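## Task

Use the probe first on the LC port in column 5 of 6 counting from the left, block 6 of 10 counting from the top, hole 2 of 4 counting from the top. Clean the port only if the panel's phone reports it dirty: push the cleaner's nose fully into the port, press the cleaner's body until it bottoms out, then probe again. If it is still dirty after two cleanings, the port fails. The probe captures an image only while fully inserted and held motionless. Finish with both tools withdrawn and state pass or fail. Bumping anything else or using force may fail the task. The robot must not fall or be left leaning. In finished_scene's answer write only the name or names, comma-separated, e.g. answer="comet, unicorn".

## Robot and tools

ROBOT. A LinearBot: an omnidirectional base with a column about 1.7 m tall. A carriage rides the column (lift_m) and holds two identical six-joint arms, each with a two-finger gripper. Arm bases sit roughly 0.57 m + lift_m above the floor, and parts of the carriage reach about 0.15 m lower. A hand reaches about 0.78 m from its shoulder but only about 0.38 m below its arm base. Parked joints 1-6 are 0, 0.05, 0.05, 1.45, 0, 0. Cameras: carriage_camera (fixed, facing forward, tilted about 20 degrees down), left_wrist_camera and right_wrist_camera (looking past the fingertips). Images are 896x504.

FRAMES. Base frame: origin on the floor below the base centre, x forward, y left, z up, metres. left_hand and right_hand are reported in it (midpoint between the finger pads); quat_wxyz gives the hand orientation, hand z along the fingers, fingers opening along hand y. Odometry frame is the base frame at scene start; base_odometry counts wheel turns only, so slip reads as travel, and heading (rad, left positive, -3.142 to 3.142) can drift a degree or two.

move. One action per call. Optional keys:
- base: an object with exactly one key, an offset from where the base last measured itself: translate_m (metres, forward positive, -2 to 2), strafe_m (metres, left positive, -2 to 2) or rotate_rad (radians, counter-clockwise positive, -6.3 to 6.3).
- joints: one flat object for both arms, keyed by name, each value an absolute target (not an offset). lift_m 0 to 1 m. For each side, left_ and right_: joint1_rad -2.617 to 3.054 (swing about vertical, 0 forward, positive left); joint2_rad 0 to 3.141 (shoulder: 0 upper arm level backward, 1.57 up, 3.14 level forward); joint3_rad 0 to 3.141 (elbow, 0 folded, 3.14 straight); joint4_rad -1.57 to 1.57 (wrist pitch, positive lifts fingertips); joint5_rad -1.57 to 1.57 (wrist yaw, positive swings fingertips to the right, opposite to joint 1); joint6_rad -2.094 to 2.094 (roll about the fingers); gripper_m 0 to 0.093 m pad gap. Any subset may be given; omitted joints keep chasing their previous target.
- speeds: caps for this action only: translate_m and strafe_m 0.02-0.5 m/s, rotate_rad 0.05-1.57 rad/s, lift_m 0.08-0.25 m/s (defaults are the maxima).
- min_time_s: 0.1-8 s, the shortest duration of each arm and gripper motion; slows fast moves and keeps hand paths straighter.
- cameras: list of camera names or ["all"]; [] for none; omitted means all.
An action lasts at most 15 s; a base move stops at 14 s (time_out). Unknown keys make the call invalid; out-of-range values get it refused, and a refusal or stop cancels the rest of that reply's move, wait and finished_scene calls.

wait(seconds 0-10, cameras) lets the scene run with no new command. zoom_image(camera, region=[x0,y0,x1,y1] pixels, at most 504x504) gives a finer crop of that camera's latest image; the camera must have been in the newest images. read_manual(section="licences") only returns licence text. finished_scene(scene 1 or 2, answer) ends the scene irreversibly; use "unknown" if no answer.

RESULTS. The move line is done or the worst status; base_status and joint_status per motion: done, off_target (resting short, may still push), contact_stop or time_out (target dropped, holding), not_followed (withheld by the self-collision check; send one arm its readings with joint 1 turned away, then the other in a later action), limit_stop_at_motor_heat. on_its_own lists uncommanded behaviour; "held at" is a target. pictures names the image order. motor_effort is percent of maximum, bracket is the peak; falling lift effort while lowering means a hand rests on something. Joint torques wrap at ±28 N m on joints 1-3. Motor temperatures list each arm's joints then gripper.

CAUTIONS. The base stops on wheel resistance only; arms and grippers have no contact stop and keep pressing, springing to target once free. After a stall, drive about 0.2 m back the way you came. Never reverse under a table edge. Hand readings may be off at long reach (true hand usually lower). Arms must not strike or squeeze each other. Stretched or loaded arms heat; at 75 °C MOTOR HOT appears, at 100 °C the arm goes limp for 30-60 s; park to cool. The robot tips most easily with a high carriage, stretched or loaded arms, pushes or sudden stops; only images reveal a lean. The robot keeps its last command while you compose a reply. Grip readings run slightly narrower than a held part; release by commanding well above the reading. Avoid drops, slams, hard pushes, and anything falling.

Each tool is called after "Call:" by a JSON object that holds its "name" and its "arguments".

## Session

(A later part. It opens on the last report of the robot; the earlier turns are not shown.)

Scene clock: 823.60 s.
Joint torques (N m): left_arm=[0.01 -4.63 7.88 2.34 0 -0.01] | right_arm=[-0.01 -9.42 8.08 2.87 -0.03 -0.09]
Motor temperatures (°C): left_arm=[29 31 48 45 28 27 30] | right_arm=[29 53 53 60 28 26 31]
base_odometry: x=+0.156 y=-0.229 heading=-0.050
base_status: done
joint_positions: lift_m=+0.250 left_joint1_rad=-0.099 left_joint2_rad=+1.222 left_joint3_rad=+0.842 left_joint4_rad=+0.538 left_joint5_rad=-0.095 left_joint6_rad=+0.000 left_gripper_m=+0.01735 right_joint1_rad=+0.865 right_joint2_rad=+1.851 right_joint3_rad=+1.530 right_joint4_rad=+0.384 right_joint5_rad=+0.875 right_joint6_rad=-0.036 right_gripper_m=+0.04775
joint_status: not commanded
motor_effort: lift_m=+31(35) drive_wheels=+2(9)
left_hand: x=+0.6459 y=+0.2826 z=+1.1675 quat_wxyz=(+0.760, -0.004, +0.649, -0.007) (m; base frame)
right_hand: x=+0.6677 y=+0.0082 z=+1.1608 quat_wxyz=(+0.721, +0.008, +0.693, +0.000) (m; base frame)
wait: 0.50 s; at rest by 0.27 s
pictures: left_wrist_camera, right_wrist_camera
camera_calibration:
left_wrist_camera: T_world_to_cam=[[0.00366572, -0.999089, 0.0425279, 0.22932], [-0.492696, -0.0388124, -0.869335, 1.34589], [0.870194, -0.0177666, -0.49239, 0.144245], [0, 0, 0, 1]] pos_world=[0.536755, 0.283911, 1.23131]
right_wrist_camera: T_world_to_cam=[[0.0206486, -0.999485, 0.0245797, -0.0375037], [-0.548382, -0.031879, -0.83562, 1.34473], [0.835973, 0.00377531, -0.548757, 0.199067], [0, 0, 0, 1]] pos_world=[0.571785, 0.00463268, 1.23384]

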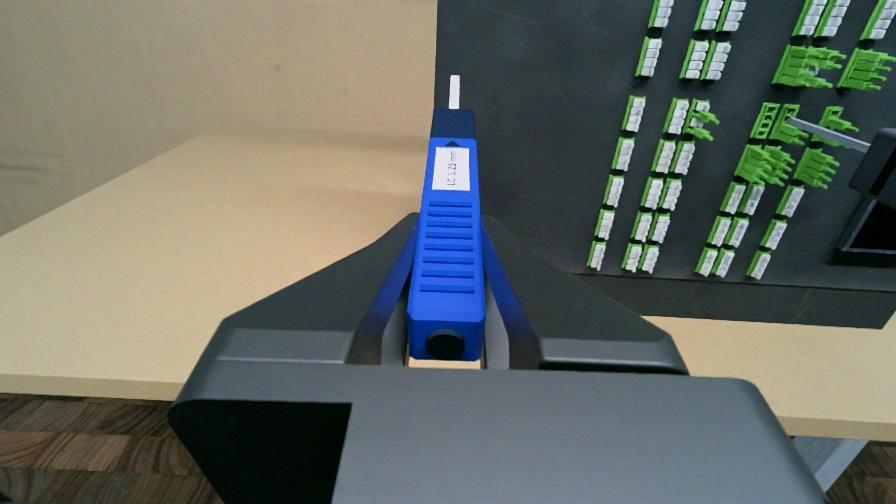

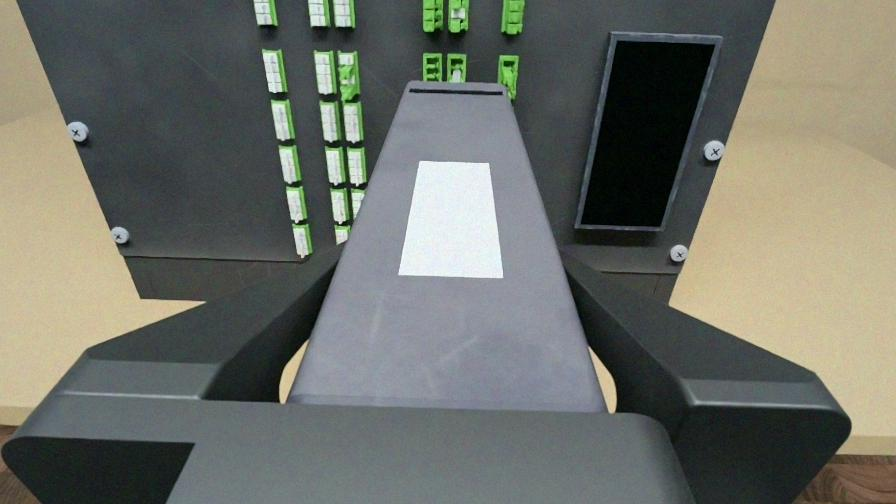

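Call:
{"name": "move", "arguments": {"joints": {"right_joint1_rad": 0.8725, "lift_m": 0.2520}, "min_time_s": 0.5, "cameras": []}}

Call:
{"name": "move", "arguments": {"joints": {"lift_m": 0.2495}, "cameras": []}}

Call:
{"name": "wait", "arguments": {"seconds": 0.5, "cameras": ["left_wrist_camera", "right_wrist_camera"]}}

Call:
{"name": "zoom_image", "arguments": {"camera": "left_wrist_camera", "region": [760, 95, 810, 135]}}

Call:
{"name": "zoom_image", "arguments": {"camera": "right_wrist_camera", "region": [445, 50, 475, 80]}}

Scene clock: 832.70 s.
Joint torques (N m): left_arm=[0.01 -4.6 7.9 2.34 0 -0.01] | right_arm=[0.7 -9.46 8.1 2.86 -0.02 -0.1]
Motor temperatures (°C): left_arm=[29 31 48 45 28 27 30] | right_arm=[29 53 53 61 28 26 31]
move: done
base_odometry: x=+0.156 y=-0.229 heading=-0.050
base_status: not commanded
joint_positions: lift_m=+0.252 left_joint1_rad=-0.099 left_joint2_rad=+1.222 left_joint3_rad=+0.842 left_joint4_rad=+0.539 left_joint5_rad=-0.095 left_joint6_rad=+0.000 left_gripper_m=+0.01735 right_joint1_rad=+0.865 right_joint2_rad=+1.851 right_joint3_rad=+1.530 right_joint4_rad=+0.384 right_joint5_rad=+0.875 right_joint6_rad=-0.036 right_gripper_m=+0.04775
joint_status: all done
motor_effort: lift_m=+39(44) drive_wheels=+3(3)
left_hand: x=+0.6458 y=+0.2826 z=+1.1697 quat_wxyz=(+0.761, -0.004, +0.649, -0.007) (m; base frame)
right_hand: x=+0.6677 y=+0.0082 z=+1.1630 quat_wxyz=(+0.721, +0.008, +0.693, +0.000) (m; base frame)
pictures: none
No camera images: "cameras" was empty.

Scene clock: 833.13 s.
Joint torques (N m): left_arm=[0.03 -4.6 7.9 2.34 0.01 -0.02] | right_arm=[0.76 -9.4 8.12 2.87 -0.03 -0.08]
Motor temperatures (°C): left_arm=[29 31 48 45 28 27 30] | right_arm=[29 53 53 61 28 26 31]
move: done
base_odometry: x=+0.156 y=-0.229 heading=-0.050
base_status: not commanded
joint_positions: lift_m=+0.250 left_joint1_rad=-0.099 left_joint2_rad=+1.222 left_joint3_rad=+0.842 left_joint4_rad=+0.537 left_joint5_rad=-0.095 left_joint6_rad=+0.000 left_gripper_m=+0.01735 right_joint1_rad=+0.865 right_joint2_rad=+1.851 right_joint3_rad=+1.530 right_joint4_rad=+0.384 right_joint5_rad=+0.875 right_joint6_rad=-0.036 right_gripper_m=+0.04775
joint_status: all done
motor_effort: lift_m=+31(35) drive_wheels=+2(3)
left_hand: x=+0.6459 y=+0.2826 z=+1.1673 quat_wxyz=(+0.760, -0.004, +0.650, -0.007) (m; base frame)
right_hand: x=+0.6677 y=+0.0082 z=+1.1609 quat_wxyz=(+0.721, +0.008, +0.693, +0.000) (m; base frame)
pictures: none
No camera images: "cameras" was empty.

Scene clock: 833.63 s.
Joint torques (N m): left_arm=[-0.01 -4.63 7.9 2.36 0.01 -0.01] | right_arm=[0.72 -9.35 8.09 2.86 -0.02 -0.09]
Motor temperatures (°C): left_arm=[29 31 48 45 28 27 30] | right_arm=[29 53 53 61 28 26 31]
base_odometry: x=+0.156 y=-0.229 heading=-0.050
base_status: not commanded
joint_positions: lift_m=+0.250 left_joint1_rad=-0.099 left_joint2_rad=+1.222 left_joint3_rad=+0.842 left_joint4_rad=+0.537 left_joint5_rad=-0.095 left_joint6_rad=+0.000 left_gripper_m=+0.01735 right_joint1_rad=+0.865 right_joint2_rad=+1.851 right_joint3_rad=+1.530 right_joint4_rad=+0.384 right_joint5_rad=+0.875 right_joint6_rad=-0.036 right_gripper_m=+0.04775
joint_status: all done
motor_effort: lift_m=+26(35) drive_wheels=+2(3)
left_hand: x=+0.6459 y=+0.2826 z=+1.1673 quat_wxyz=(+0.760, -0.004, +0.650, -0.007) (m; base frame)
right_hand: x=+0.6677 y=+0.0082 z=+1.1609 quat_wxyz=(+0.721, +0.008, +0.693, +0.000) (m; base frame)
wait: 0.50 s; at rest by 0.27 s
pictures: left_wrist_camera, right_wrist_camera
camera_calibration:
left_wrist_camera: T_world_to_cam=[[0.00366399, -0.999093, 0.0424342, 0.229437], [-0.493711, -0.0387094, -0.868764, 1.34576], [0.869618, -0.0177671, -0.493405, 0.145714], [0, 0, 0, 1]] pos_world=[0.536859, 0.283911, 1.23131]
right_wrist_camera: T_world_to_cam=[[0.0206486, -0.999485, 0.0245797, -0.0375062], [-0.548382, -0.031879, -0.83562, 1.34481], [0.835973, 0.00377531, -0.548757, 0.199122], [0, 0, 0, 1]] pos_world=[0.571785, 0.00463268, 1.23394]

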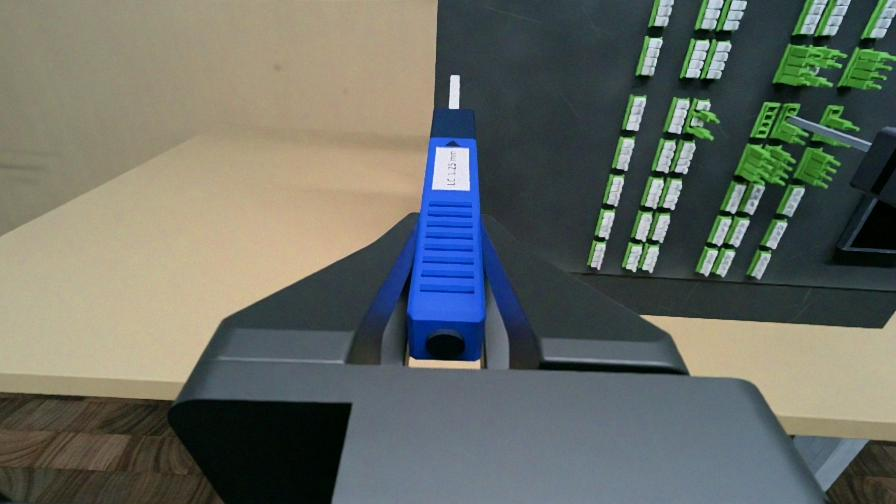

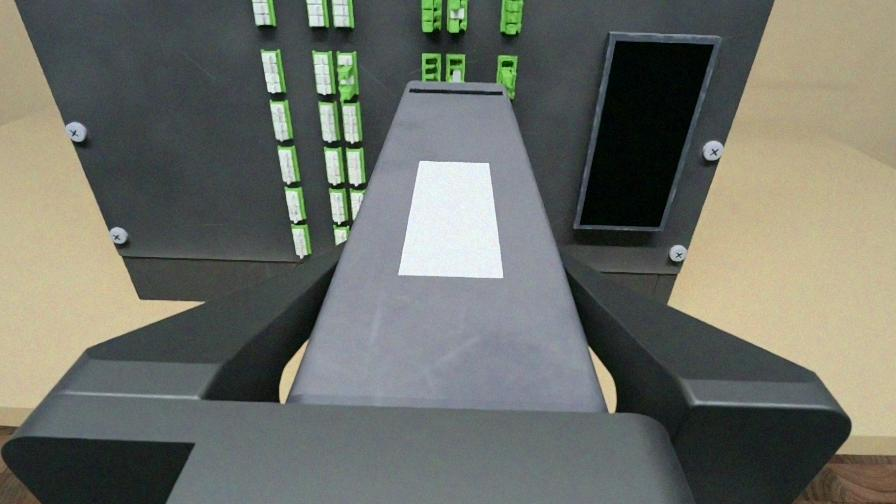

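Scaled by 10.080 from the camera's 896x504 image, which has a finer 1280x720 frame.

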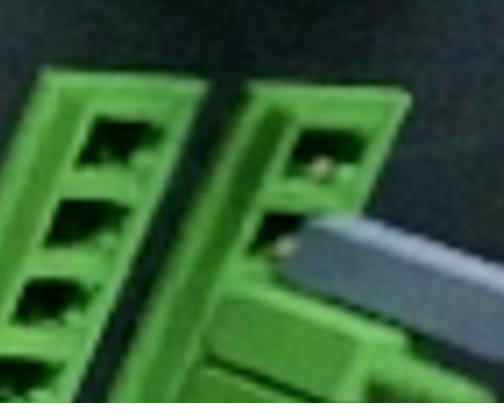

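Scaled by 16.800 from the camera's 896x504 image, which has a finer 1280x720 frame.

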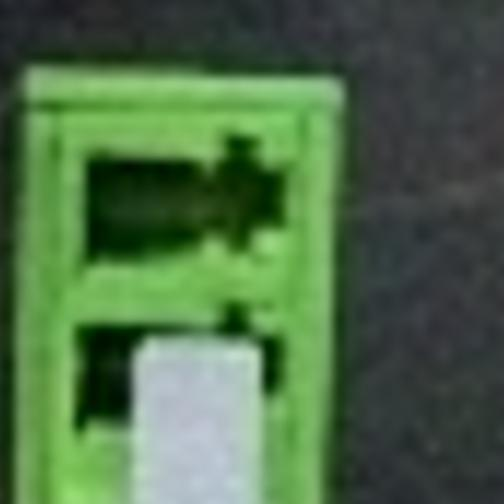

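Call:
{"name": "move", "arguments": {"joints": {"right_joint1_rad": 0.8760, "lift_m": 0.2530}, "min_time_s": 0.5, "cameras": []}}

Call:
{"name": "move", "arguments": {"joints": {"lift_m": 0.2495}, "cameras": []}}

Call:
{"name": "wait", "arguments": {"seconds": 0.5, "cameras": ["left_wrist_camera", "right_wrist_camera"]}}

Call:
{"name": "zoom_image", "arguments": {"camera": "left_wrist_camera", "region": [760, 95, 810, 135]}}

Call:
{"name": "zoom_image", "arguments": {"camera": "right_wrist_camera", "region": [445, 50, 475, 80]}}

Scene clock: 847.27 s.
Joint torques (N m): left_arm=[-0.01 -4.59 7.9 2.35 0 -0.01] | right_arm=[0.73 -9.43 8.1 2.87 -0.02 -0.09]
Motor temperatures (°C): left_arm=[29 31 48 45 28 27 30] | right_arm=[29 53 53 61 28 26 31]
move: done
base_odometry: x=+0.156 y=-0.229 heading=-0.050
base_status: not commanded
joint_positions: lift_m=+0.253 left_joint1_rad=-0.099 left_joint2_rad=+1.222 left_joint3_rad=+0.842 left_joint4_rad=+0.538 left_joint5_rad=-0.095 left_joint6_rad=+0.000 left_gripper_m=+0.01735 right_joint1_rad=+0.869 right_joint2_rad=+1.851 right_joint3_rad=+1.530 right_joint4_rad=+0.384 right_joint5_rad=+0.875 right_joint6_rad=-0.036 right_gripper_m=+0.04775
joint_status: all done
motor_effort: lift_m=+37(46) drive_wheels=+3(3)
left_hand: x=+0.6459 y=+0.2826 z=+1.1706 quat_wxyz=(+0.760, -0.004, +0.649, -0.007) (m; base frame)
right_hand: x=+0.6665 y=+0.0099 z=+1.1640 quat_wxyz=(+0.721, +0.007, +0.693, +0.002) (m; base frame)
pictures: none
No camera images: "cameras" was empty.

Scene clock: 847.70 s.
Joint torques (N m): left_arm=[-0.01 -4.66 7.95 2.31 -0.01 -0.02] | right_arm=[0.62 -9.36 8.06 2.87 -0.02 -0.09]
Motor temperatures (°C): left_arm=[29 31 48 45 28 27 30] | right_arm=[29 53 53 61 28 26 31]
move: done
base_odometry: x=+0.156 y=-0.229 heading=-0.050
base_status: not commanded
joint_positions: lift_m=+0.250 left_joint1_rad=-0.099 left_joint2_rad=+1.222 left_joint3_rad=+0.842 left_joint4_rad=+0.537 left_joint5_rad=-0.095 left_joint6_rad=+0.000 left_gripper_m=+0.01735 right_joint1_rad=+0.869 right_joint2_rad=+1.851 right_joint3_rad=+1.530 right_joint4_rad=+0.384 right_joint5_rad=+0.875 right_joint6_rad=-0.036 right_gripper_m=+0.04775
joint_status: all done
motor_effort: lift_m=+29(37) drive_wheels=+2(3)
left_hand: x=+0.6459 y=+0.2826 z=+1.1672 quat_wxyz=(+0.760, -0.004, +0.650, -0.007) (m; base frame)
right_hand: x=+0.6665 y=+0.0099 z=+1.1609 quat_wxyz=(+0.721, +0.007, +0.693, +0.002) (m; base frame)
pictures: none
No camera images: "cameras" was empty.

Scene clock: 848.20 s.
Joint torques (N m): left_arm=[-0.03 -4.67 7.88 2.36 -0.01 -0.02] | right_arm=[0.69 -9.43 8.08 2.87 -0.02 -0.09]
Motor temperatures (°C): left_arm=[29 31 48 45 28 27 30] | right_arm=[29 53 53 61 28 26 31]
base_odometry: x=+0.156 y=-0.229 heading=-0.050
base_status: not commanded
joint_positions: lift_m=+0.250 left_joint1_rad=-0.099 left_joint2_rad=+1.222 left_joint3_rad=+0.842 left_joint4_rad=+0.537 left_joint5_rad=-0.095 left_joint6_rad=+0.000 left_gripper_m=+0.01735 right_joint1_rad=+0.869 right_joint2_rad=+1.851 right_joint3_rad=+1.530 right_joint4_rad=+0.384 right_joint5_rad=+0.875 right_joint6_rad=-0.036 right_gripper_m=+0.04775
joint_status: all done
motor_effort: lift_m=+29(37) drive_wheels=+2(3)
left_hand: x=+0.6459 y=+0.2826 z=+1.1672 quat_wxyz=(+0.760, -0.004, +0.650, -0.007) (m; base frame)
right_hand: x=+0.6665 y=+0.0099 z=+1.1609 quat_wxyz=(+0.721, +0.007, +0.693, +0.002) (m; base frame)
wait: 0.50 s; at rest by 0.27 s
pictures: left_wrist_camera, right_wrist_camera
camera_calibration:
left_wrist_camera: T_world_to_cam=[[0.00371686, -0.999098, 0.0422978, 0.229581], [-0.494021, -0.0386106, -0.868592, 1.34565], [0.869442, -0.0176676, -0.493719, 0.14603], [0, 0, 0, 1]] pos_world=[0.536961, 0.283911, 1.23121]
right_wrist_camera: T_world_to_cam=[[0.0244194, -0.999401, 0.0245387, -0.0382678], [-0.54825, -0.0339135, -0.835626, 1.34415], [0.835958, 0.00695212, -0.54875, 0.200088], [0, 0, 0, 1]] pos_world=[0.5706, 0.00594883, 1.23394]

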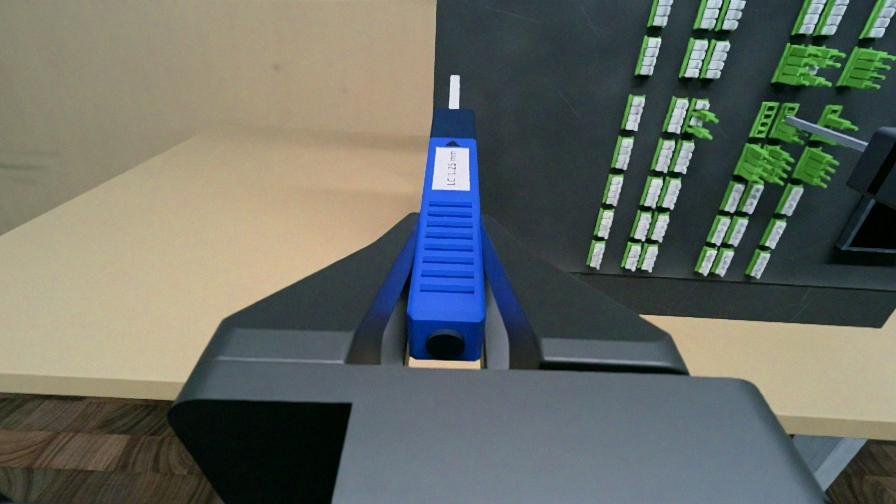

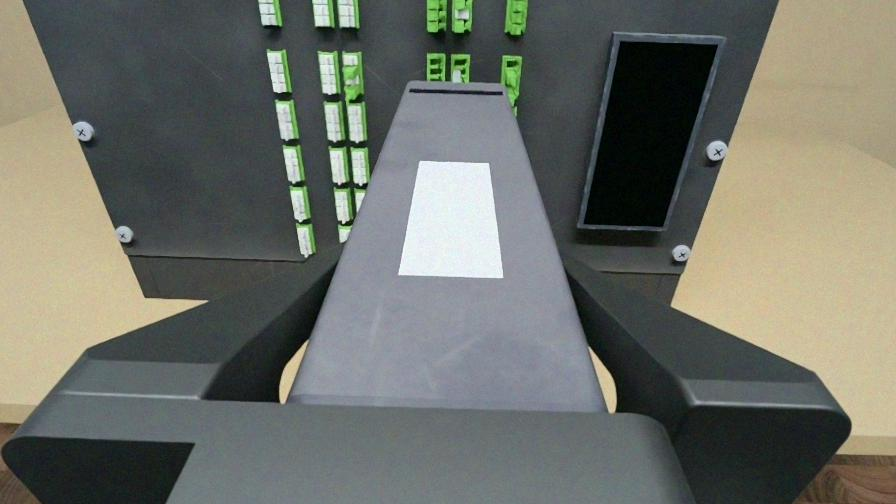

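Scaled by 10.080 from the camera's 896x504 image, which has a finer 1280x720 frame.

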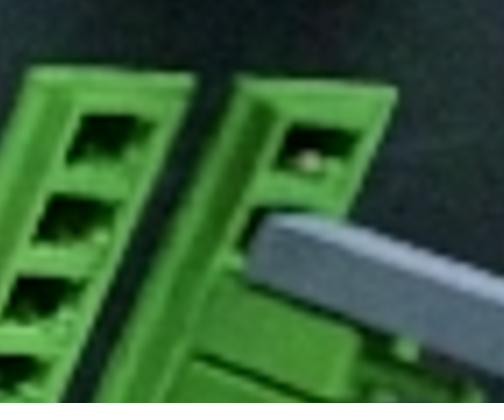

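Scaled by 16.800 from the camera's 896x504 image, which has a finer 1280x720 frame.

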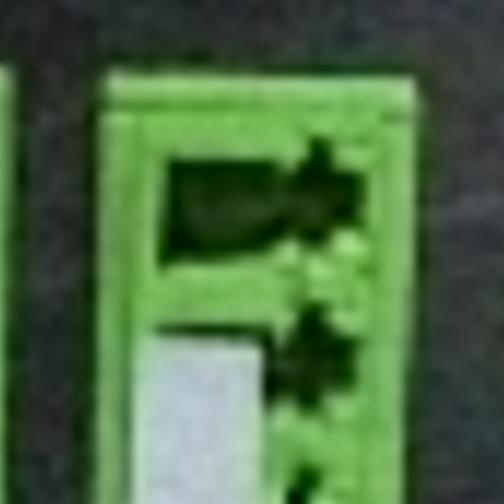

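Call:
{"name": "move", "arguments": {"joints": {"right_joint1_rad": 0.8600, "lift_m": 0.2526}, "min_time_s": 0.5, "cameras": []}}

Call:
{"name": "move", "arguments": {"joints": {"lift_m": 0.2494}, "cameras": []}}

Call:
{"name": "wait", "arguments": {"seconds": 0.5, "cameras": ["left_wrist_camera", "right_wrist_camera"]}}

Call:
{"name": "zoom_image", "arguments": {"camera": "left_wrist_camera", "region": [760, 95, 810, 135]}}

Call:
{"name": "zoom_image", "arguments": {"camera": "right_wrist_camera", "region": [445, 50, 475, 80]}}

Scene clock: 855.83 s.
Joint torques (N m): left_arm=[-0.02 -4.66 7.9 2.34 0 -0.01] | right_arm=[-0.8 -9.4 8.09 2.85 -0.02 -0.09]
Motor temperatures (°C): left_arm=[29 31 48 45 28 27 30] | right_arm=[29 53 53 61 28 26 31]
move: done
base_odometry: x=+0.156 y=-0.229 heading=-0.050
base_status: not commanded
joint_positions: lift_m=+0.252 left_joint1_rad=-0.099 left_joint2_rad=+1.222 left_joint3_rad=+0.842 left_joint4_rad=+0.538 left_joint5_rad=-0.095 left_joint6_rad=+0.000 left_gripper_m=+0.01735 right_joint1_rad=+0.869 right_joint2_rad=+1.851 right_joint3_rad=+1.530 right_joint4_rad=+0.384 right_joint5_rad=+0.875 right_joint6_rad=-0.036 right_gripper_m=+0.04775
joint_status: all done
motor_effort: lift_m=+39(47) drive_wheels=+3(3)
left_hand: x=+0.6459 y=+0.2826 z=+1.1701 quat_wxyz=(+0.760, -0.004, +0.649, -0.007) (m; base frame)
right_hand: x=+0.6665 y=+0.0099 z=+1.1636 quat_wxyz=(+0.721, +0.007, +0.693, +0.002) (m; base frame)
pictures: none
No camera images: "cameras" was empty.

Scene clock: 856.27 s.
Joint torques (N m): left_arm=[0.01 -4.6 7.83 2.36 0 -0.01] | right_arm=[-0.66 -9.44 8.05 2.87 -0.01 -0.09]
Motor temperatures (°C): left_arm=[29 31 48 45 28 27 30] | right_arm=[29 53 53 61 28 26 31]
move: done
base_odometry: x=+0.156 y=-0.229 heading=-0.050
base_status: not commanded
joint_positions: lift_m=+0.250 left_joint1_rad=-0.099 left_joint2_rad=+1.222 left_joint3_rad=+0.842 left_joint4_rad=+0.537 left_joint5_rad=-0.095 left_joint6_rad=+0.000 left_gripper_m=+0.01735 right_joint1_rad=+0.867 right_joint2_rad=+1.851 right_joint3_rad=+1.530 right_joint4_rad=+0.384 right_joint5_rad=+0.875 right_joint6_rad=-0.036 right_gripper_m=+0.04775
joint_status: all done
motor_effort: lift_m=+33(35) drive_wheels=+2(3)
left_hand: x=+0.6459 y=+0.2826 z=+1.1671 quat_wxyz=(+0.760, -0.004, +0.650, -0.007) (m; base frame)
right_hand: x=+0.6670 y=+0.0093 z=+1.1608 quat_wxyz=(+0.721, +0.007, +0.693, +0.001) (m; base frame)
pictures: none
No camera images: "cameras" was empty.

Scene clock: 856.77 s.
Joint torques (N m): left_arm=[-0.01 -4.64 7.9 2.36 0.01 -0.01] | right_arm=[-0.65 -9.42 8.09 2.86 -0.03 -0.09]
Motor temperatures (°C): left_arm=[29 31 48 45 28 27 30] | right_arm=[29 53 53 61 28 26 31]
base_odometry: x=+0.156 y=-0.229 heading=-0.050
base_status: not commanded
joint_positions: lift_m=+0.250 left_joint1_rad=-0.099 left_joint2_rad=+1.222 left_joint3_rad=+0.842 left_joint4_rad=+0.537 left_joint5_rad=-0.095 left_joint6_rad=+0.000 left_gripper_m=+0.01735 right_joint1_rad=+0.867 right_joint2_rad=+1.851 right_joint3_rad=+1.530 right_joint4_rad=+0.384 right_joint5_rad=+0.875 right_joint6_rad=-0.036 right_gripper_m=+0.04775
joint_status: all done
motor_effort: lift_m=+31(35) drive_wheels=+3(3)
left_hand: x=+0.6459 y=+0.2826 z=+1.1671 quat_wxyz=(+0.760, -0.004, +0.650, -0.007) (m; base frame)
right_hand: x=+0.6670 y=+0.0093 z=+1.1608 quat_wxyz=(+0.721, +0.007, +0.693, +0.001) (m; base frame)
wait: 0.50 s; at rest by 0.27 s
pictures: left_wrist_camera, right_wrist_camera
camera_calibration:
left_wrist_camera: T_world_to_cam=[[0.00371686, -0.999098, 0.0422978, 0.229586], [-0.494021, -0.0386106, -0.868592, 1.34556], [0.869442, -0.0176676, -0.493719, 0.145981], [0, 0, 0, 1]] pos_world=[0.536961, 0.283911, 1.23111]
right_wrist_camera: T_world_to_cam=[[0.0228943, -0.999436, 0.0245659, -0.0379461], [-0.548305, -0.0330996, -0.835623, 1.34434], [0.835965, 0.00566142, -0.548753, 0.199631], [0, 0, 0, 1]] pos_world=[0.571094, 0.0054423, 1.23384]

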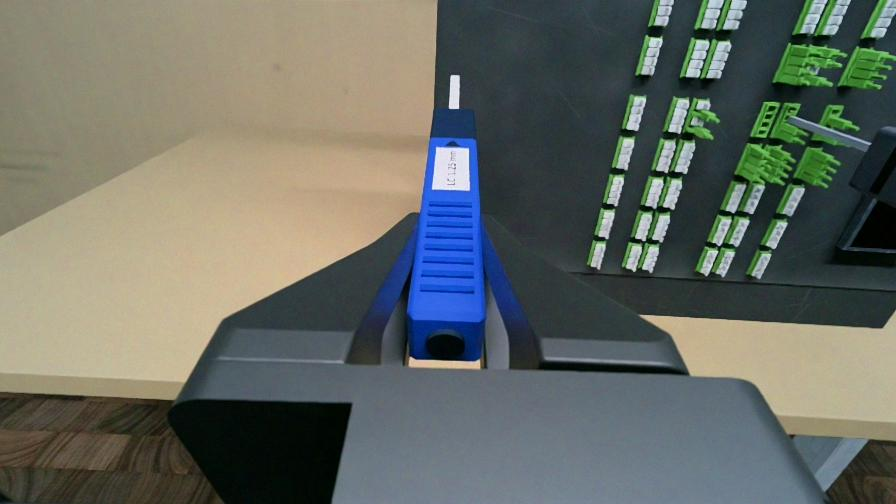

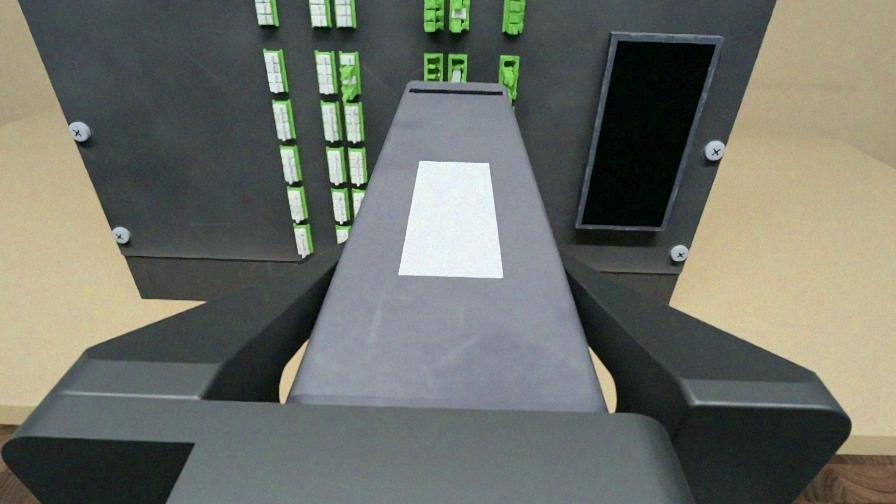

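Scaled by 10.080 from the camera's 896x504 image, which has a finer 1280x720 frame.

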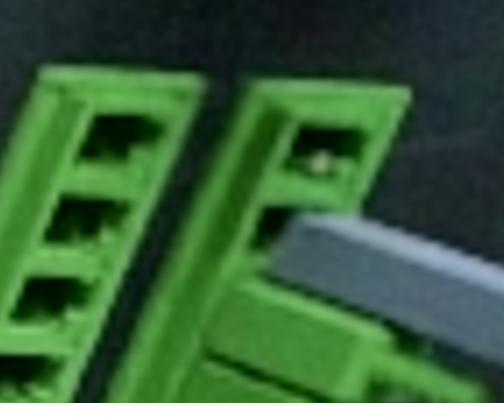

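Scaled by 16.800 from the camera's 896x504 image, which has a finer 1280x720 frame.

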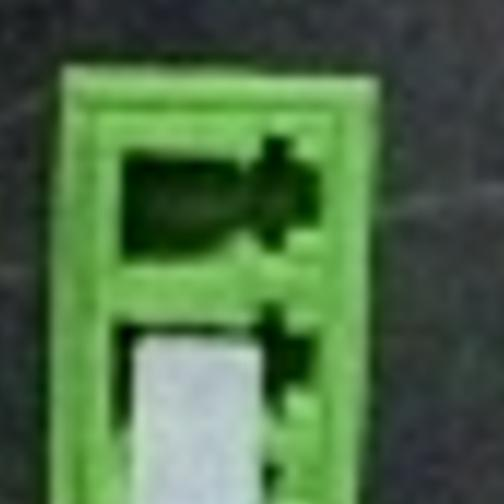

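Call:
{"name": "zoom_image", "arguments": {"camera": "right_wrist_camera", "region": [448, 56, 468, 76]}}

Call:
{"name": "zoom_image", "arguments": {"camera": "left_wrist_camera", "region": [778, 98, 802, 122]}}

Scaled by 25.200 from the camera's 896x504 image, which has a finer 1280x720 frame.

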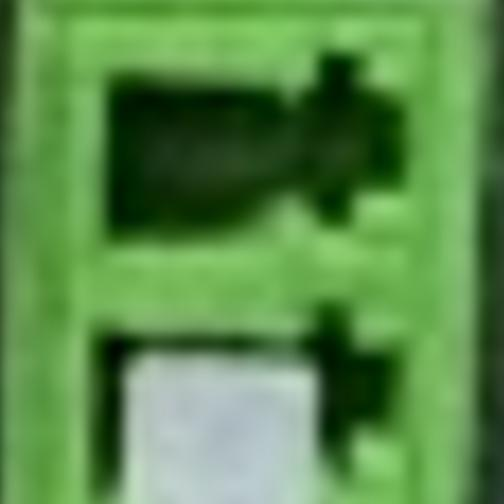

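Scaled by 21.000 from the camera's 896x504 image, which has a finer 1280x720 frame.

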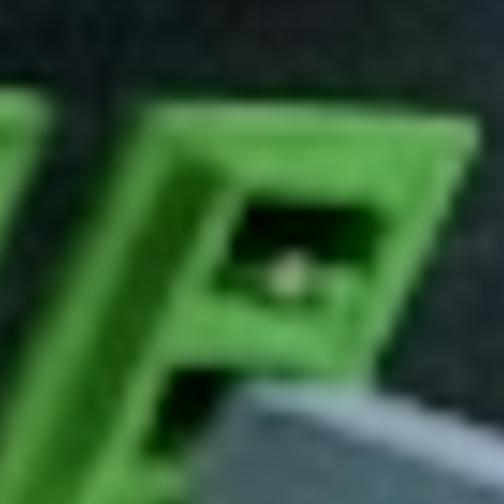

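Call:
{"name": "move", "arguments": {"joints": {"right_joint1_rad": 0.8740, "right_joint5_rad": 0.8680, "lift_m": 0.2526}, "min_time_s": 0.5, "cameras": []}}

Call:
{"name": "move", "arguments": {"joints": {"lift_m": 0.2494}, "cameras": []}}

Call:
{"name": "wait", "arguments": {"seconds": 0.5, "cameras": ["left_wrist_camera", "right_wrist_camera"]}}

Call:
{"name": "zoom_image", "arguments": {"camera": "right_wrist_camera", "region": [448, 56, 468, 76]}}

Call:
{"name": "zoom_image", "arguments": {"camera": "left_wrist_camera", "region": [760, 95, 810, 135]}}

Scene clock: 890.57 s.
Joint torques (N m): left_arm=[0.03 -4.66 7.91 2.34 0.01 -0.01] | right_arm=[0.61 -9.42 8.08 2.87 -0.07 -0.09]
Motor temperatures (°C): left_arm=[29 31 48 45 28 27 30] | right_arm=[29 53 53 61 28 26 31]
move: done
base_odometry: x=+0.156 y=-0.229 heading=-0.050
base_status: not commanded
joint_positions: lift_m=+0.252 left_joint1_rad=-0.099 left_joint2_rad=+1.222 left_joint3_rad=+0.842 left_joint4_rad=+0.538 left_joint5_rad=-0.095 left_joint6_rad=+0.000 left_gripper_m=+0.01735 right_joint1_rad=+0.867 right_joint2_rad=+1.851 right_joint3_rad=+1.530 right_joint4_rad=+0.384 right_joint5_rad=+0.875 right_joint6_rad=-0.036 right_gripper_m=+0.04775
joint_status: all done
motor_effort: lift_m=+44(47) drive_wheels=+3(3)
left_hand: x=+0.6459 y=+0.2826 z=+1.1701 quat_wxyz=(+0.760, -0.004, +0.649, -0.007) (m; base frame)
right_hand: x=+0.6670 y=+0.0092 z=+1.1636 quat_wxyz=(+0.721, +0.007, +0.693, +0.001) (m; base frame)
pictures: none
No camera images: "cameras" was empty.

Scene clock: 891.00 s.
Joint torques (N m): left_arm=[-0.02 -4.62 7.84 2.36 -0.01 -0.01] | right_arm=[0.62 -9.43 8.09 2.85 -0.08 -0.09]
Motor temperatures (°C): left_arm=[29 31 48 45 28 27 30] | right_arm=[29 53 53 61 28 26 31]
move: done
base_odometry: x=+0.156 y=-0.229 heading=-0.050
base_status: not commanded
joint_positions: lift_m=+0.250 left_joint1_rad=-0.099 left_joint2_rad=+1.222 left_joint3_rad=+0.842 left_joint4_rad=+0.537 left_joint5_rad=-0.095 left_joint6_rad=+0.000 left_gripper_m=+0.01735 right_joint1_rad=+0.867 right_joint2_rad=+1.851 right_joint3_rad=+1.530 right_joint4_rad=+0.384 right_joint5_rad=+0.875 right_joint6_rad=-0.036 right_gripper_m=+0.04775
joint_status: all done
motor_effort: lift_m=+31(35) drive_wheels=+2(3)
left_hand: x=+0.6459 y=+0.2826 z=+1.1671 quat_wxyz=(+0.760, -0.004, +0.650, -0.007) (m; base frame)
right_hand: x=+0.6670 y=+0.0093 z=+1.1608 quat_wxyz=(+0.721, +0.007, +0.693, +0.001) (m; base frame)
pictures: none
No camera images: "cameras" was empty.

Scene clock: 891.50 s.
Joint torques (N m): left_arm=[-0.01 -4.66 7.87 2.36 0 -0.02] | right_arm=[0.61 -9.4 8.08 2.86 -0.08 -0.09]
Motor temperatures (°C): left_arm=[29 31 48 45 28 27 30] | right_arm=[29 53 53 61 28 26 31]
base_odometry: x=+0.156 y=-0.229 heading=-0.050
base_status: not commanded
joint_positions: lift_m=+0.250 left_joint1_rad=-0.099 left_joint2_rad=+1.222 left_joint3_rad=+0.842 left_joint4_rad=+0.537 left_joint5_rad=-0.095 left_joint6_rad=+0.000 left_gripper_m=+0.01735 right_joint1_rad=+0.867 right_joint2_rad=+1.851 right_joint3_rad=+1.530 right_joint4_rad=+0.384 right_joint5_rad=+0.875 right_joint6_rad=-0.036 right_gripper_m=+0.04775
joint_status: all done
motor_effort: lift_m=+35(35) drive_wheels=+3(3)
left_hand: x=+0.6459 y=+0.2826 z=+1.1671 quat_wxyz=(+0.760, -0.004, +0.650, -0.007) (m; base frame)
right_hand: x=+0.6670 y=+0.0093 z=+1.1608 quat_wxyz=(+0.721, +0.007, +0.693, +0.001) (m; base frame)
wait: 0.50 s; at rest by 0.27 s
pictures: left_wrist_camera, right_wrist_camera
camera_calibration:
left_wrist_camera: T_world_to_cam=[[0.00371686, -0.999098, 0.0422978, 0.229586], [-0.494021, -0.0386106, -0.868592, 1.34556], [0.869442, -0.0176676, -0.493719, 0.145981], [0, 0, 0, 1]] pos_world=[0.536961, 0.283911, 1.23111]
right_wrist_camera: T_world_to_cam=[[0.0228943, -0.999436, 0.0245659, -0.0379461], [-0.548305, -0.0330996, -0.835623, 1.34434], [0.835965, 0.00566142, -0.548753, 0.199631], [0, 0, 0, 1]] pos_world=[0.571094, 0.0054423, 1.23384]

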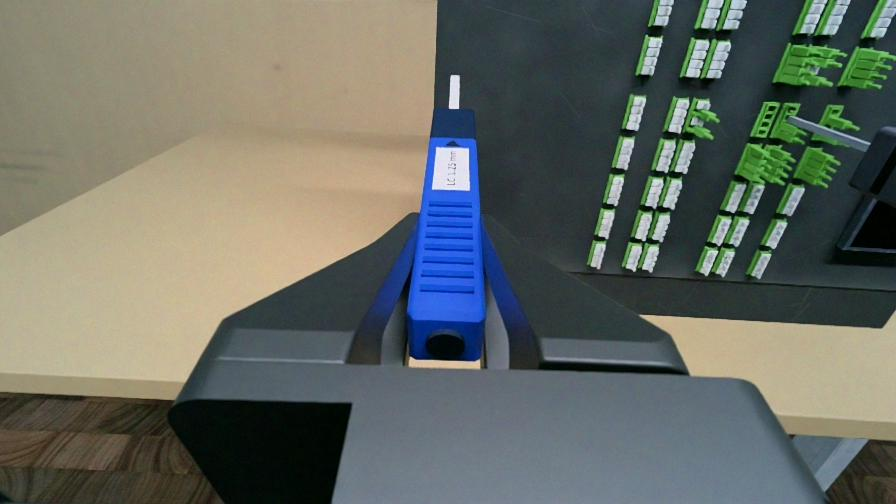

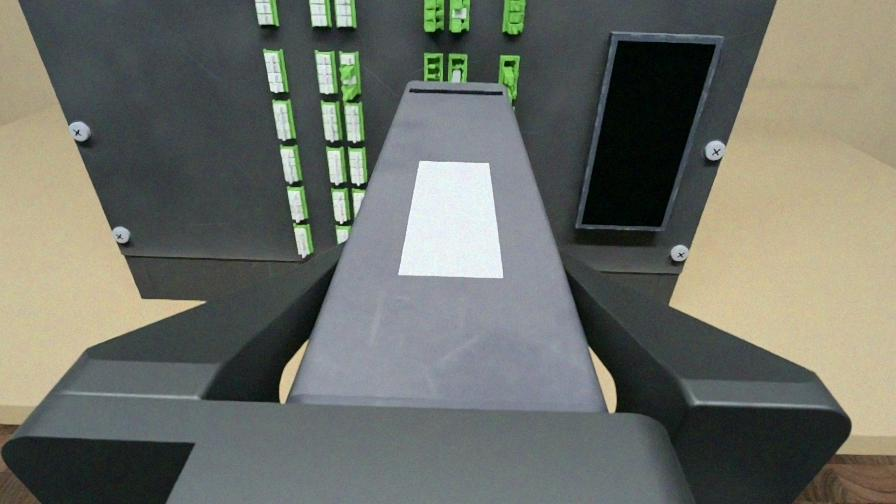

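Scaled by 25.200 from the camera's 896x504 image, which has a finer 1280x720 frame.

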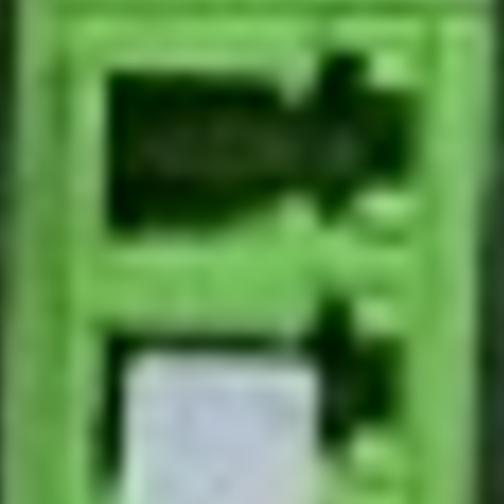

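Scaled by 10.080 from the camera's 896x504 image, which has a finer 1280x720 frame.

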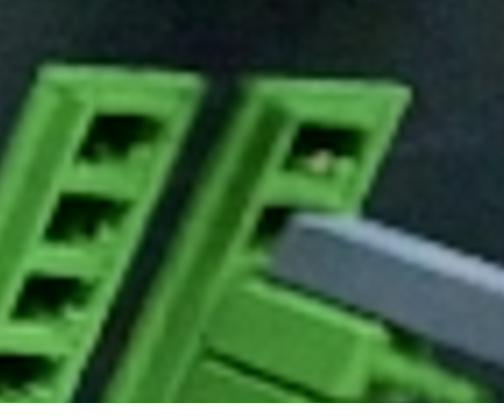

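Call:
{"name": "move", "arguments": {"joints": {"right_joint1_rad": 0.8765, "right_joint5_rad": 0.8680, "lift_m": 0.2530}, "min_time_s": 0.5, "cameras": []}}

Call:
{"name": "move", "arguments": {"joints": {"lift_m": 0.2494}, "cameras": []}}

Call:
{"name": "wait", "arguments": {"seconds": 0.5, "cameras": ["left_wrist_camera", "right_wrist_camera"]}}

Call:
{"name": "zoom_image", "arguments": {"camera": "right_wrist_camera", "region": [448, 56, 468, 76]}}

Scene clock: 900.83 s.
Joint torques (N m): left_arm=[-0.02 -4.63 7.9 2.34 0 -0.02] | right_arm=[0.87 -9.43 8.09 2.86 -0.08 -0.09]
Motor temperatures (°C): left_arm=[29 31 48 45 28 27 30] | right_arm=[29 53 54 61 28 26 31]
move: done
base_odometry: x=+0.156 y=-0.229 heading=-0.050
base_status: not commanded
joint_positions: lift_m=+0.253 left_joint1_rad=-0.099 left_joint2_rad=+1.222 left_joint3_rad=+0.842 left_joint4_rad=+0.538 left_joint5_rad=-0.095 left_joint6_rad=+0.000 left_gripper_m=+0.01735 right_joint1_rad=+0.867 right_joint2_rad=+1.852 right_joint3_rad=+1.530 right_joint4_rad=+0.384 right_joint5_rad=+0.875 right_joint6_rad=-0.036 right_gripper_m=+0.04775
joint_status: all done
motor_effort: lift_m=+40(43) drive_wheels=+3(3)
left_hand: x=+0.6459 y=+0.2826 z=+1.1706 quat_wxyz=(+0.760, -0.004, +0.649, -0.007) (m; base frame)
right_hand: x=+0.6671 y=+0.0093 z=+1.1638 quat_wxyz=(+0.721, +0.007, +0.693, +0.001) (m; base frame)
pictures: none
No camera images: "cameras" was empty.

Scene clock: 901.27 s.
Joint torques (N m): left_arm=[0.02 -4.68 7.83 2.37 -0.01 -0.01] | right_arm=[0.87 -9.48 8.08 2.86 -0.07 -0.09]
Motor temperatures (°C): left_arm=[29 31 48 45 28 27 30] | right_arm=[29 53 54 61 28 26 31]
move: done
base_odometry: x=+0.156 y=-0.229 heading=-0.050
base_status: not commanded
joint_positions: lift_m=+0.250 left_joint1_rad=-0.099 left_joint2_rad=+1.222 left_joint3_rad=+0.842 left_joint4_rad=+0.537 left_joint5_rad=-0.095 left_joint6_rad=+0.000 left_gripper_m=+0.01735 right_joint1_rad=+0.867 right_joint2_rad=+1.852 right_joint3_rad=+1.530 right_joint4_rad=+0.384 right_joint5_rad=+0.875 right_joint6_rad=-0.036 right_gripper_m=+0.04775
joint_status: all done
motor_effort: lift_m=+32(33) drive_wheels=+2(3)
left_hand: x=+0.6459 y=+0.2826 z=+1.1671 quat_wxyz=(+0.760, -0.004, +0.650, -0.007) (m; base frame)
right_hand: x=+0.6671 y=+0.0094 z=+1.1605 quat_wxyz=(+0.721, +0.007, +0.693, +0.001) (m; base frame)
pictures: none
No camera images: "cameras" was empty.

Scene clock: 901.77 s.
Joint torques (N m): left_arm=[-0.02 -4.66 7.88 2.38 0 -0.01] | right_arm=[0.84 -9.47 8.1 2.87 -0.07 -0.08]
Motor temperatures (°C): left_arm=[29 31 48 45 28 27 30] | right_arm=[29 53 54 61 28 26 31]
base_odometry: x=+0.156 y=-0.229 heading=-0.050
base_status: not commanded
joint_positions: lift_m=+0.250 left_joint1_rad=-0.099 left_joint2_rad=+1.222 left_joint3_rad=+0.842 left_joint4_rad=+0.537 left_joint5_rad=-0.095 left_joint6_rad=+0.000 left_gripper_m=+0.01735 right_joint1_rad=+0.867 right_joint2_rad=+1.852 right_joint3_rad=+1.530 right_joint4_rad=+0.384 right_joint5_rad=+0.875 right_joint6_rad=-0.036 right_gripper_m=+0.04775
joint_status: all done
motor_effort: lift_m=+28(33) drive_wheels=+3(3)
left_hand: x=+0.6459 y=+0.2826 z=+1.1671 quat_wxyz=(+0.760, -0.004, +0.650, -0.007) (m; base frame)
right_hand: x=+0.6671 y=+0.0094 z=+1.1605 quat_wxyz=(+0.721, +0.007, +0.693, +0.001) (m; base frame)
wait: 0.50 s; at rest by 0.27 s
pictures: left_wrist_camera, right_wrist_camera
camera_calibration:
left_wrist_camera: T_world_to_cam=[[0.00371686, -0.999098, 0.0422978, 0.229586], [-0.494021, -0.0386106, -0.868592, 1.34556], [0.869442, -0.0176676, -0.493719, 0.145981], [0, 0, 0, 1]] pos_world=[0.536961, 0.283911, 1.23111]
right_wrist_camera: T_world_to_cam=[[0.0228928, -0.999427, 0.0249208, -0.0382777], [-0.54849, -0.0333966, -0.83549, 1.34409], [0.835844, 0.00545792, -0.54894, 0.199683], [0, 0, 0, 1]] pos_world=[0.571194, 0.00554261, 1.23354]

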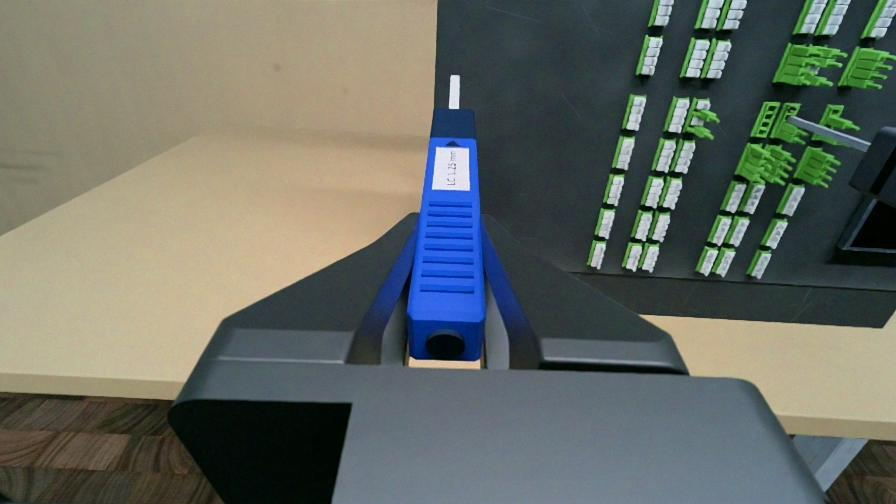

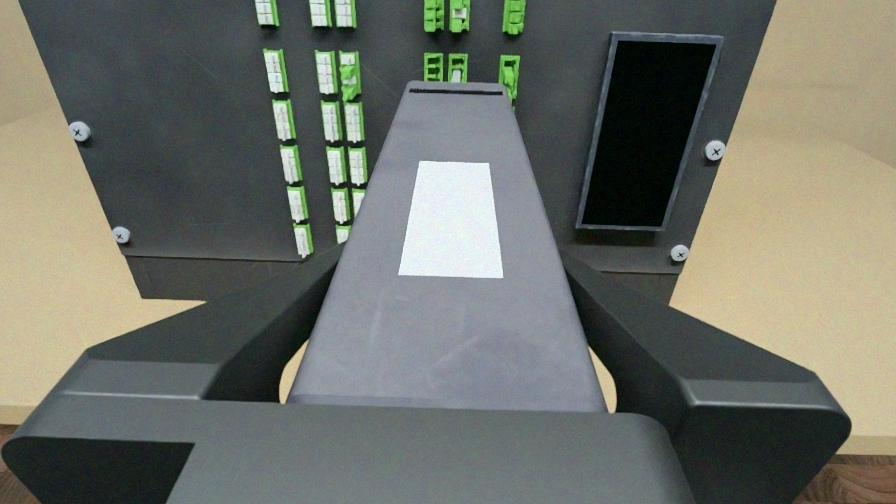

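Scaled by 25.200 from the camera's 896x504 image, which has a finer 1280x720 frame.

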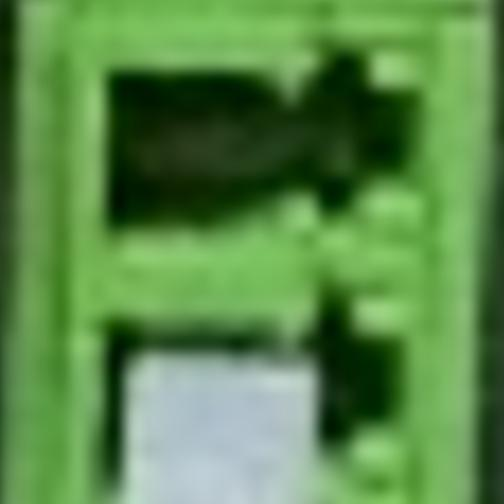

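Call:
{"name": "move", "arguments": {"joints": {"right_joint1_rad": 0.8790}, "min_time_s": 0.5, "cameras": []}}

Call:
{"name": "wait", "arguments": {"seconds": 0.5, "cameras": ["left_wrist_camera", "right_wrist_camera"]}}

Call:
{"name": "zoom_image", "arguments": {"camera": "right_wrist_camera", "region": [448, 56, 468, 76]}}

Scene clock: 909.47 s.
Joint torques (N m): left_arm=[-0.02 -4.67 7.88 2.36 0 -0.01] | right_arm=[0.72 -9.48 8.09 2.86 -0.07 -0.09]
Motor temperatures (°C): left_arm=[29 31 48 45 28 27 30] | right_arm=[29 53 54 61 28 26 31]
move: done
base_odometry: x=+0.156 y=-0.229 heading=-0.050
base_status: not commanded
joint_positions: lift_m=+0.250 left_joint1_rad=-0.099 left_joint2_rad=+1.222 left_joint3_rad=+0.842 left_joint4_rad=+0.537 left_joint5_rad=-0.095 left_joint6_rad=+0.000 left_gripper_m=+0.01735 right_joint1_rad=+0.872 right_joint2_rad=+1.852 right_joint3_rad=+1.530 right_joint4_rad=+0.384 right_joint5_rad=+0.875 right_joint6_rad=-0.036 right_gripper_m=+0.04775
joint_status: all done
motor_effort: lift_m=+34(35) drive_wheels=+3(3)
left_hand: x=+0.6459 y=+0.2826 z=+1.1671 quat_wxyz=(+0.760, -0.004, +0.650, -0.007) (m; base frame)
right_hand: x=+0.6657 y=+0.0114 z=+1.1605 quat_wxyz=(+0.721, +0.005, +0.693, +0.003) (m; base frame)
pictures: none
No camera images: "cameras" was empty.

Scene clock: 909.97 s.
Joint torques (N m): left_arm=[-0.01 -4.66 7.88 2.36 0 -0.01] | right_arm=[0.7 -9.47 8.09 2.86 -0.08 -0.1]
Motor temperatures (°C): left_arm=[29 31 48 45 28 27 30] | right_arm=[29 53 54 61 28 26 31]
base_odometry: x=+0.156 y=-0.229 heading=-0.050
base_status: not commanded
joint_positions: lift_m=+0.250 left_joint1_rad=-0.099 left_joint2_rad=+1.222 left_joint3_rad=+0.842 left_joint4_rad=+0.537 left_joint5_rad=-0.095 left_joint6_rad=+0.000 left_gripper_m=+0.01735 right_joint1_rad=+0.872 right_joint2_rad=+1.852 right_joint3_rad=+1.530 right_joint4_rad=+0.384 right_joint5_rad=+0.875 right_joint6_rad=-0.036 right_gripper_m=+0.04775
joint_status: all done
motor_effort: lift_m=+30(35) drive_wheels=+3(3)
left_hand: x=+0.6459 y=+0.2826 z=+1.1671 quat_wxyz=(+0.760, -0.004, +0.650, -0.007) (m; base frame)
right_hand: x=+0.6657 y=+0.0114 z=+1.1605 quat_wxyz=(+0.721, +0.005, +0.693, +0.003) (m; base frame)
wait: 0.50 s; at rest by 0.27 s
pictures: left_wrist_camera, right_wrist_camera
camera_calibration:
left_wrist_camera: T_world_to_cam=[[0.00371686, -0.999098, 0.0422978, 0.229586], [-0.494021, -0.0386106, -0.868592, 1.34556], [0.869442, -0.0176676, -0.493719, 0.145981], [0, 0, 0, 1]] pos_world=[0.536961, 0.283911, 1.23111]
right_wrist_camera: T_world_to_cam=[[0.0274706, -0.999314, 0.0248382, -0.0391348], [-0.548363, -0.0358401, -0.835472, 1.34331], [0.835789, 0.00933053, -0.548972, 0.200871], [0, 0, 0, 1]] pos_world=[0.569813, 0.00716224, 1.23354]

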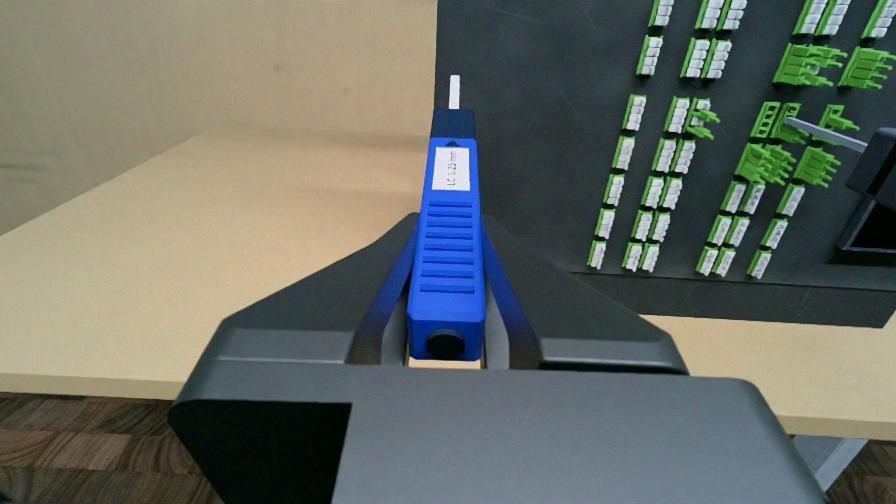

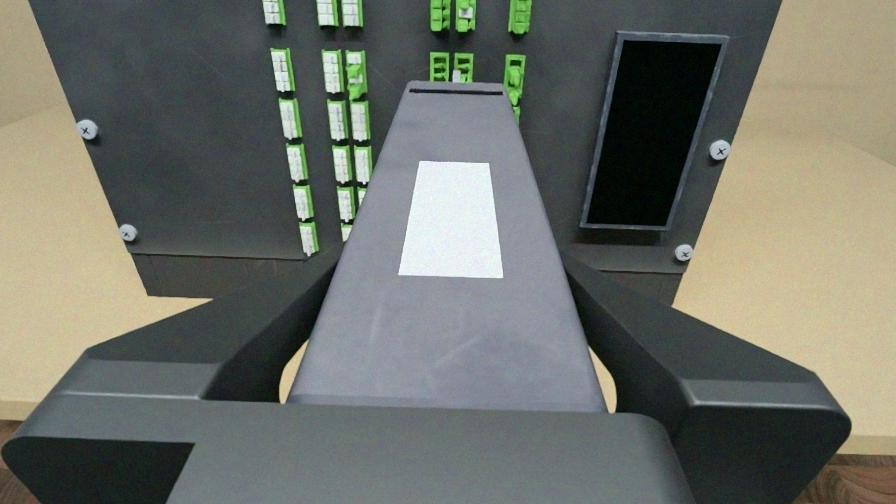

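Scaled by 25.200 from the camera's 896x504 image, which has a finer 1280x720 frame.

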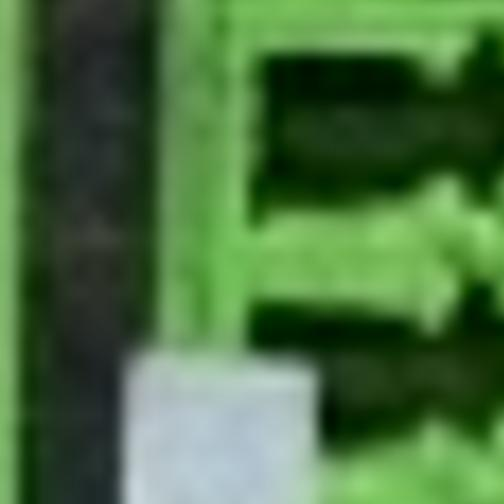

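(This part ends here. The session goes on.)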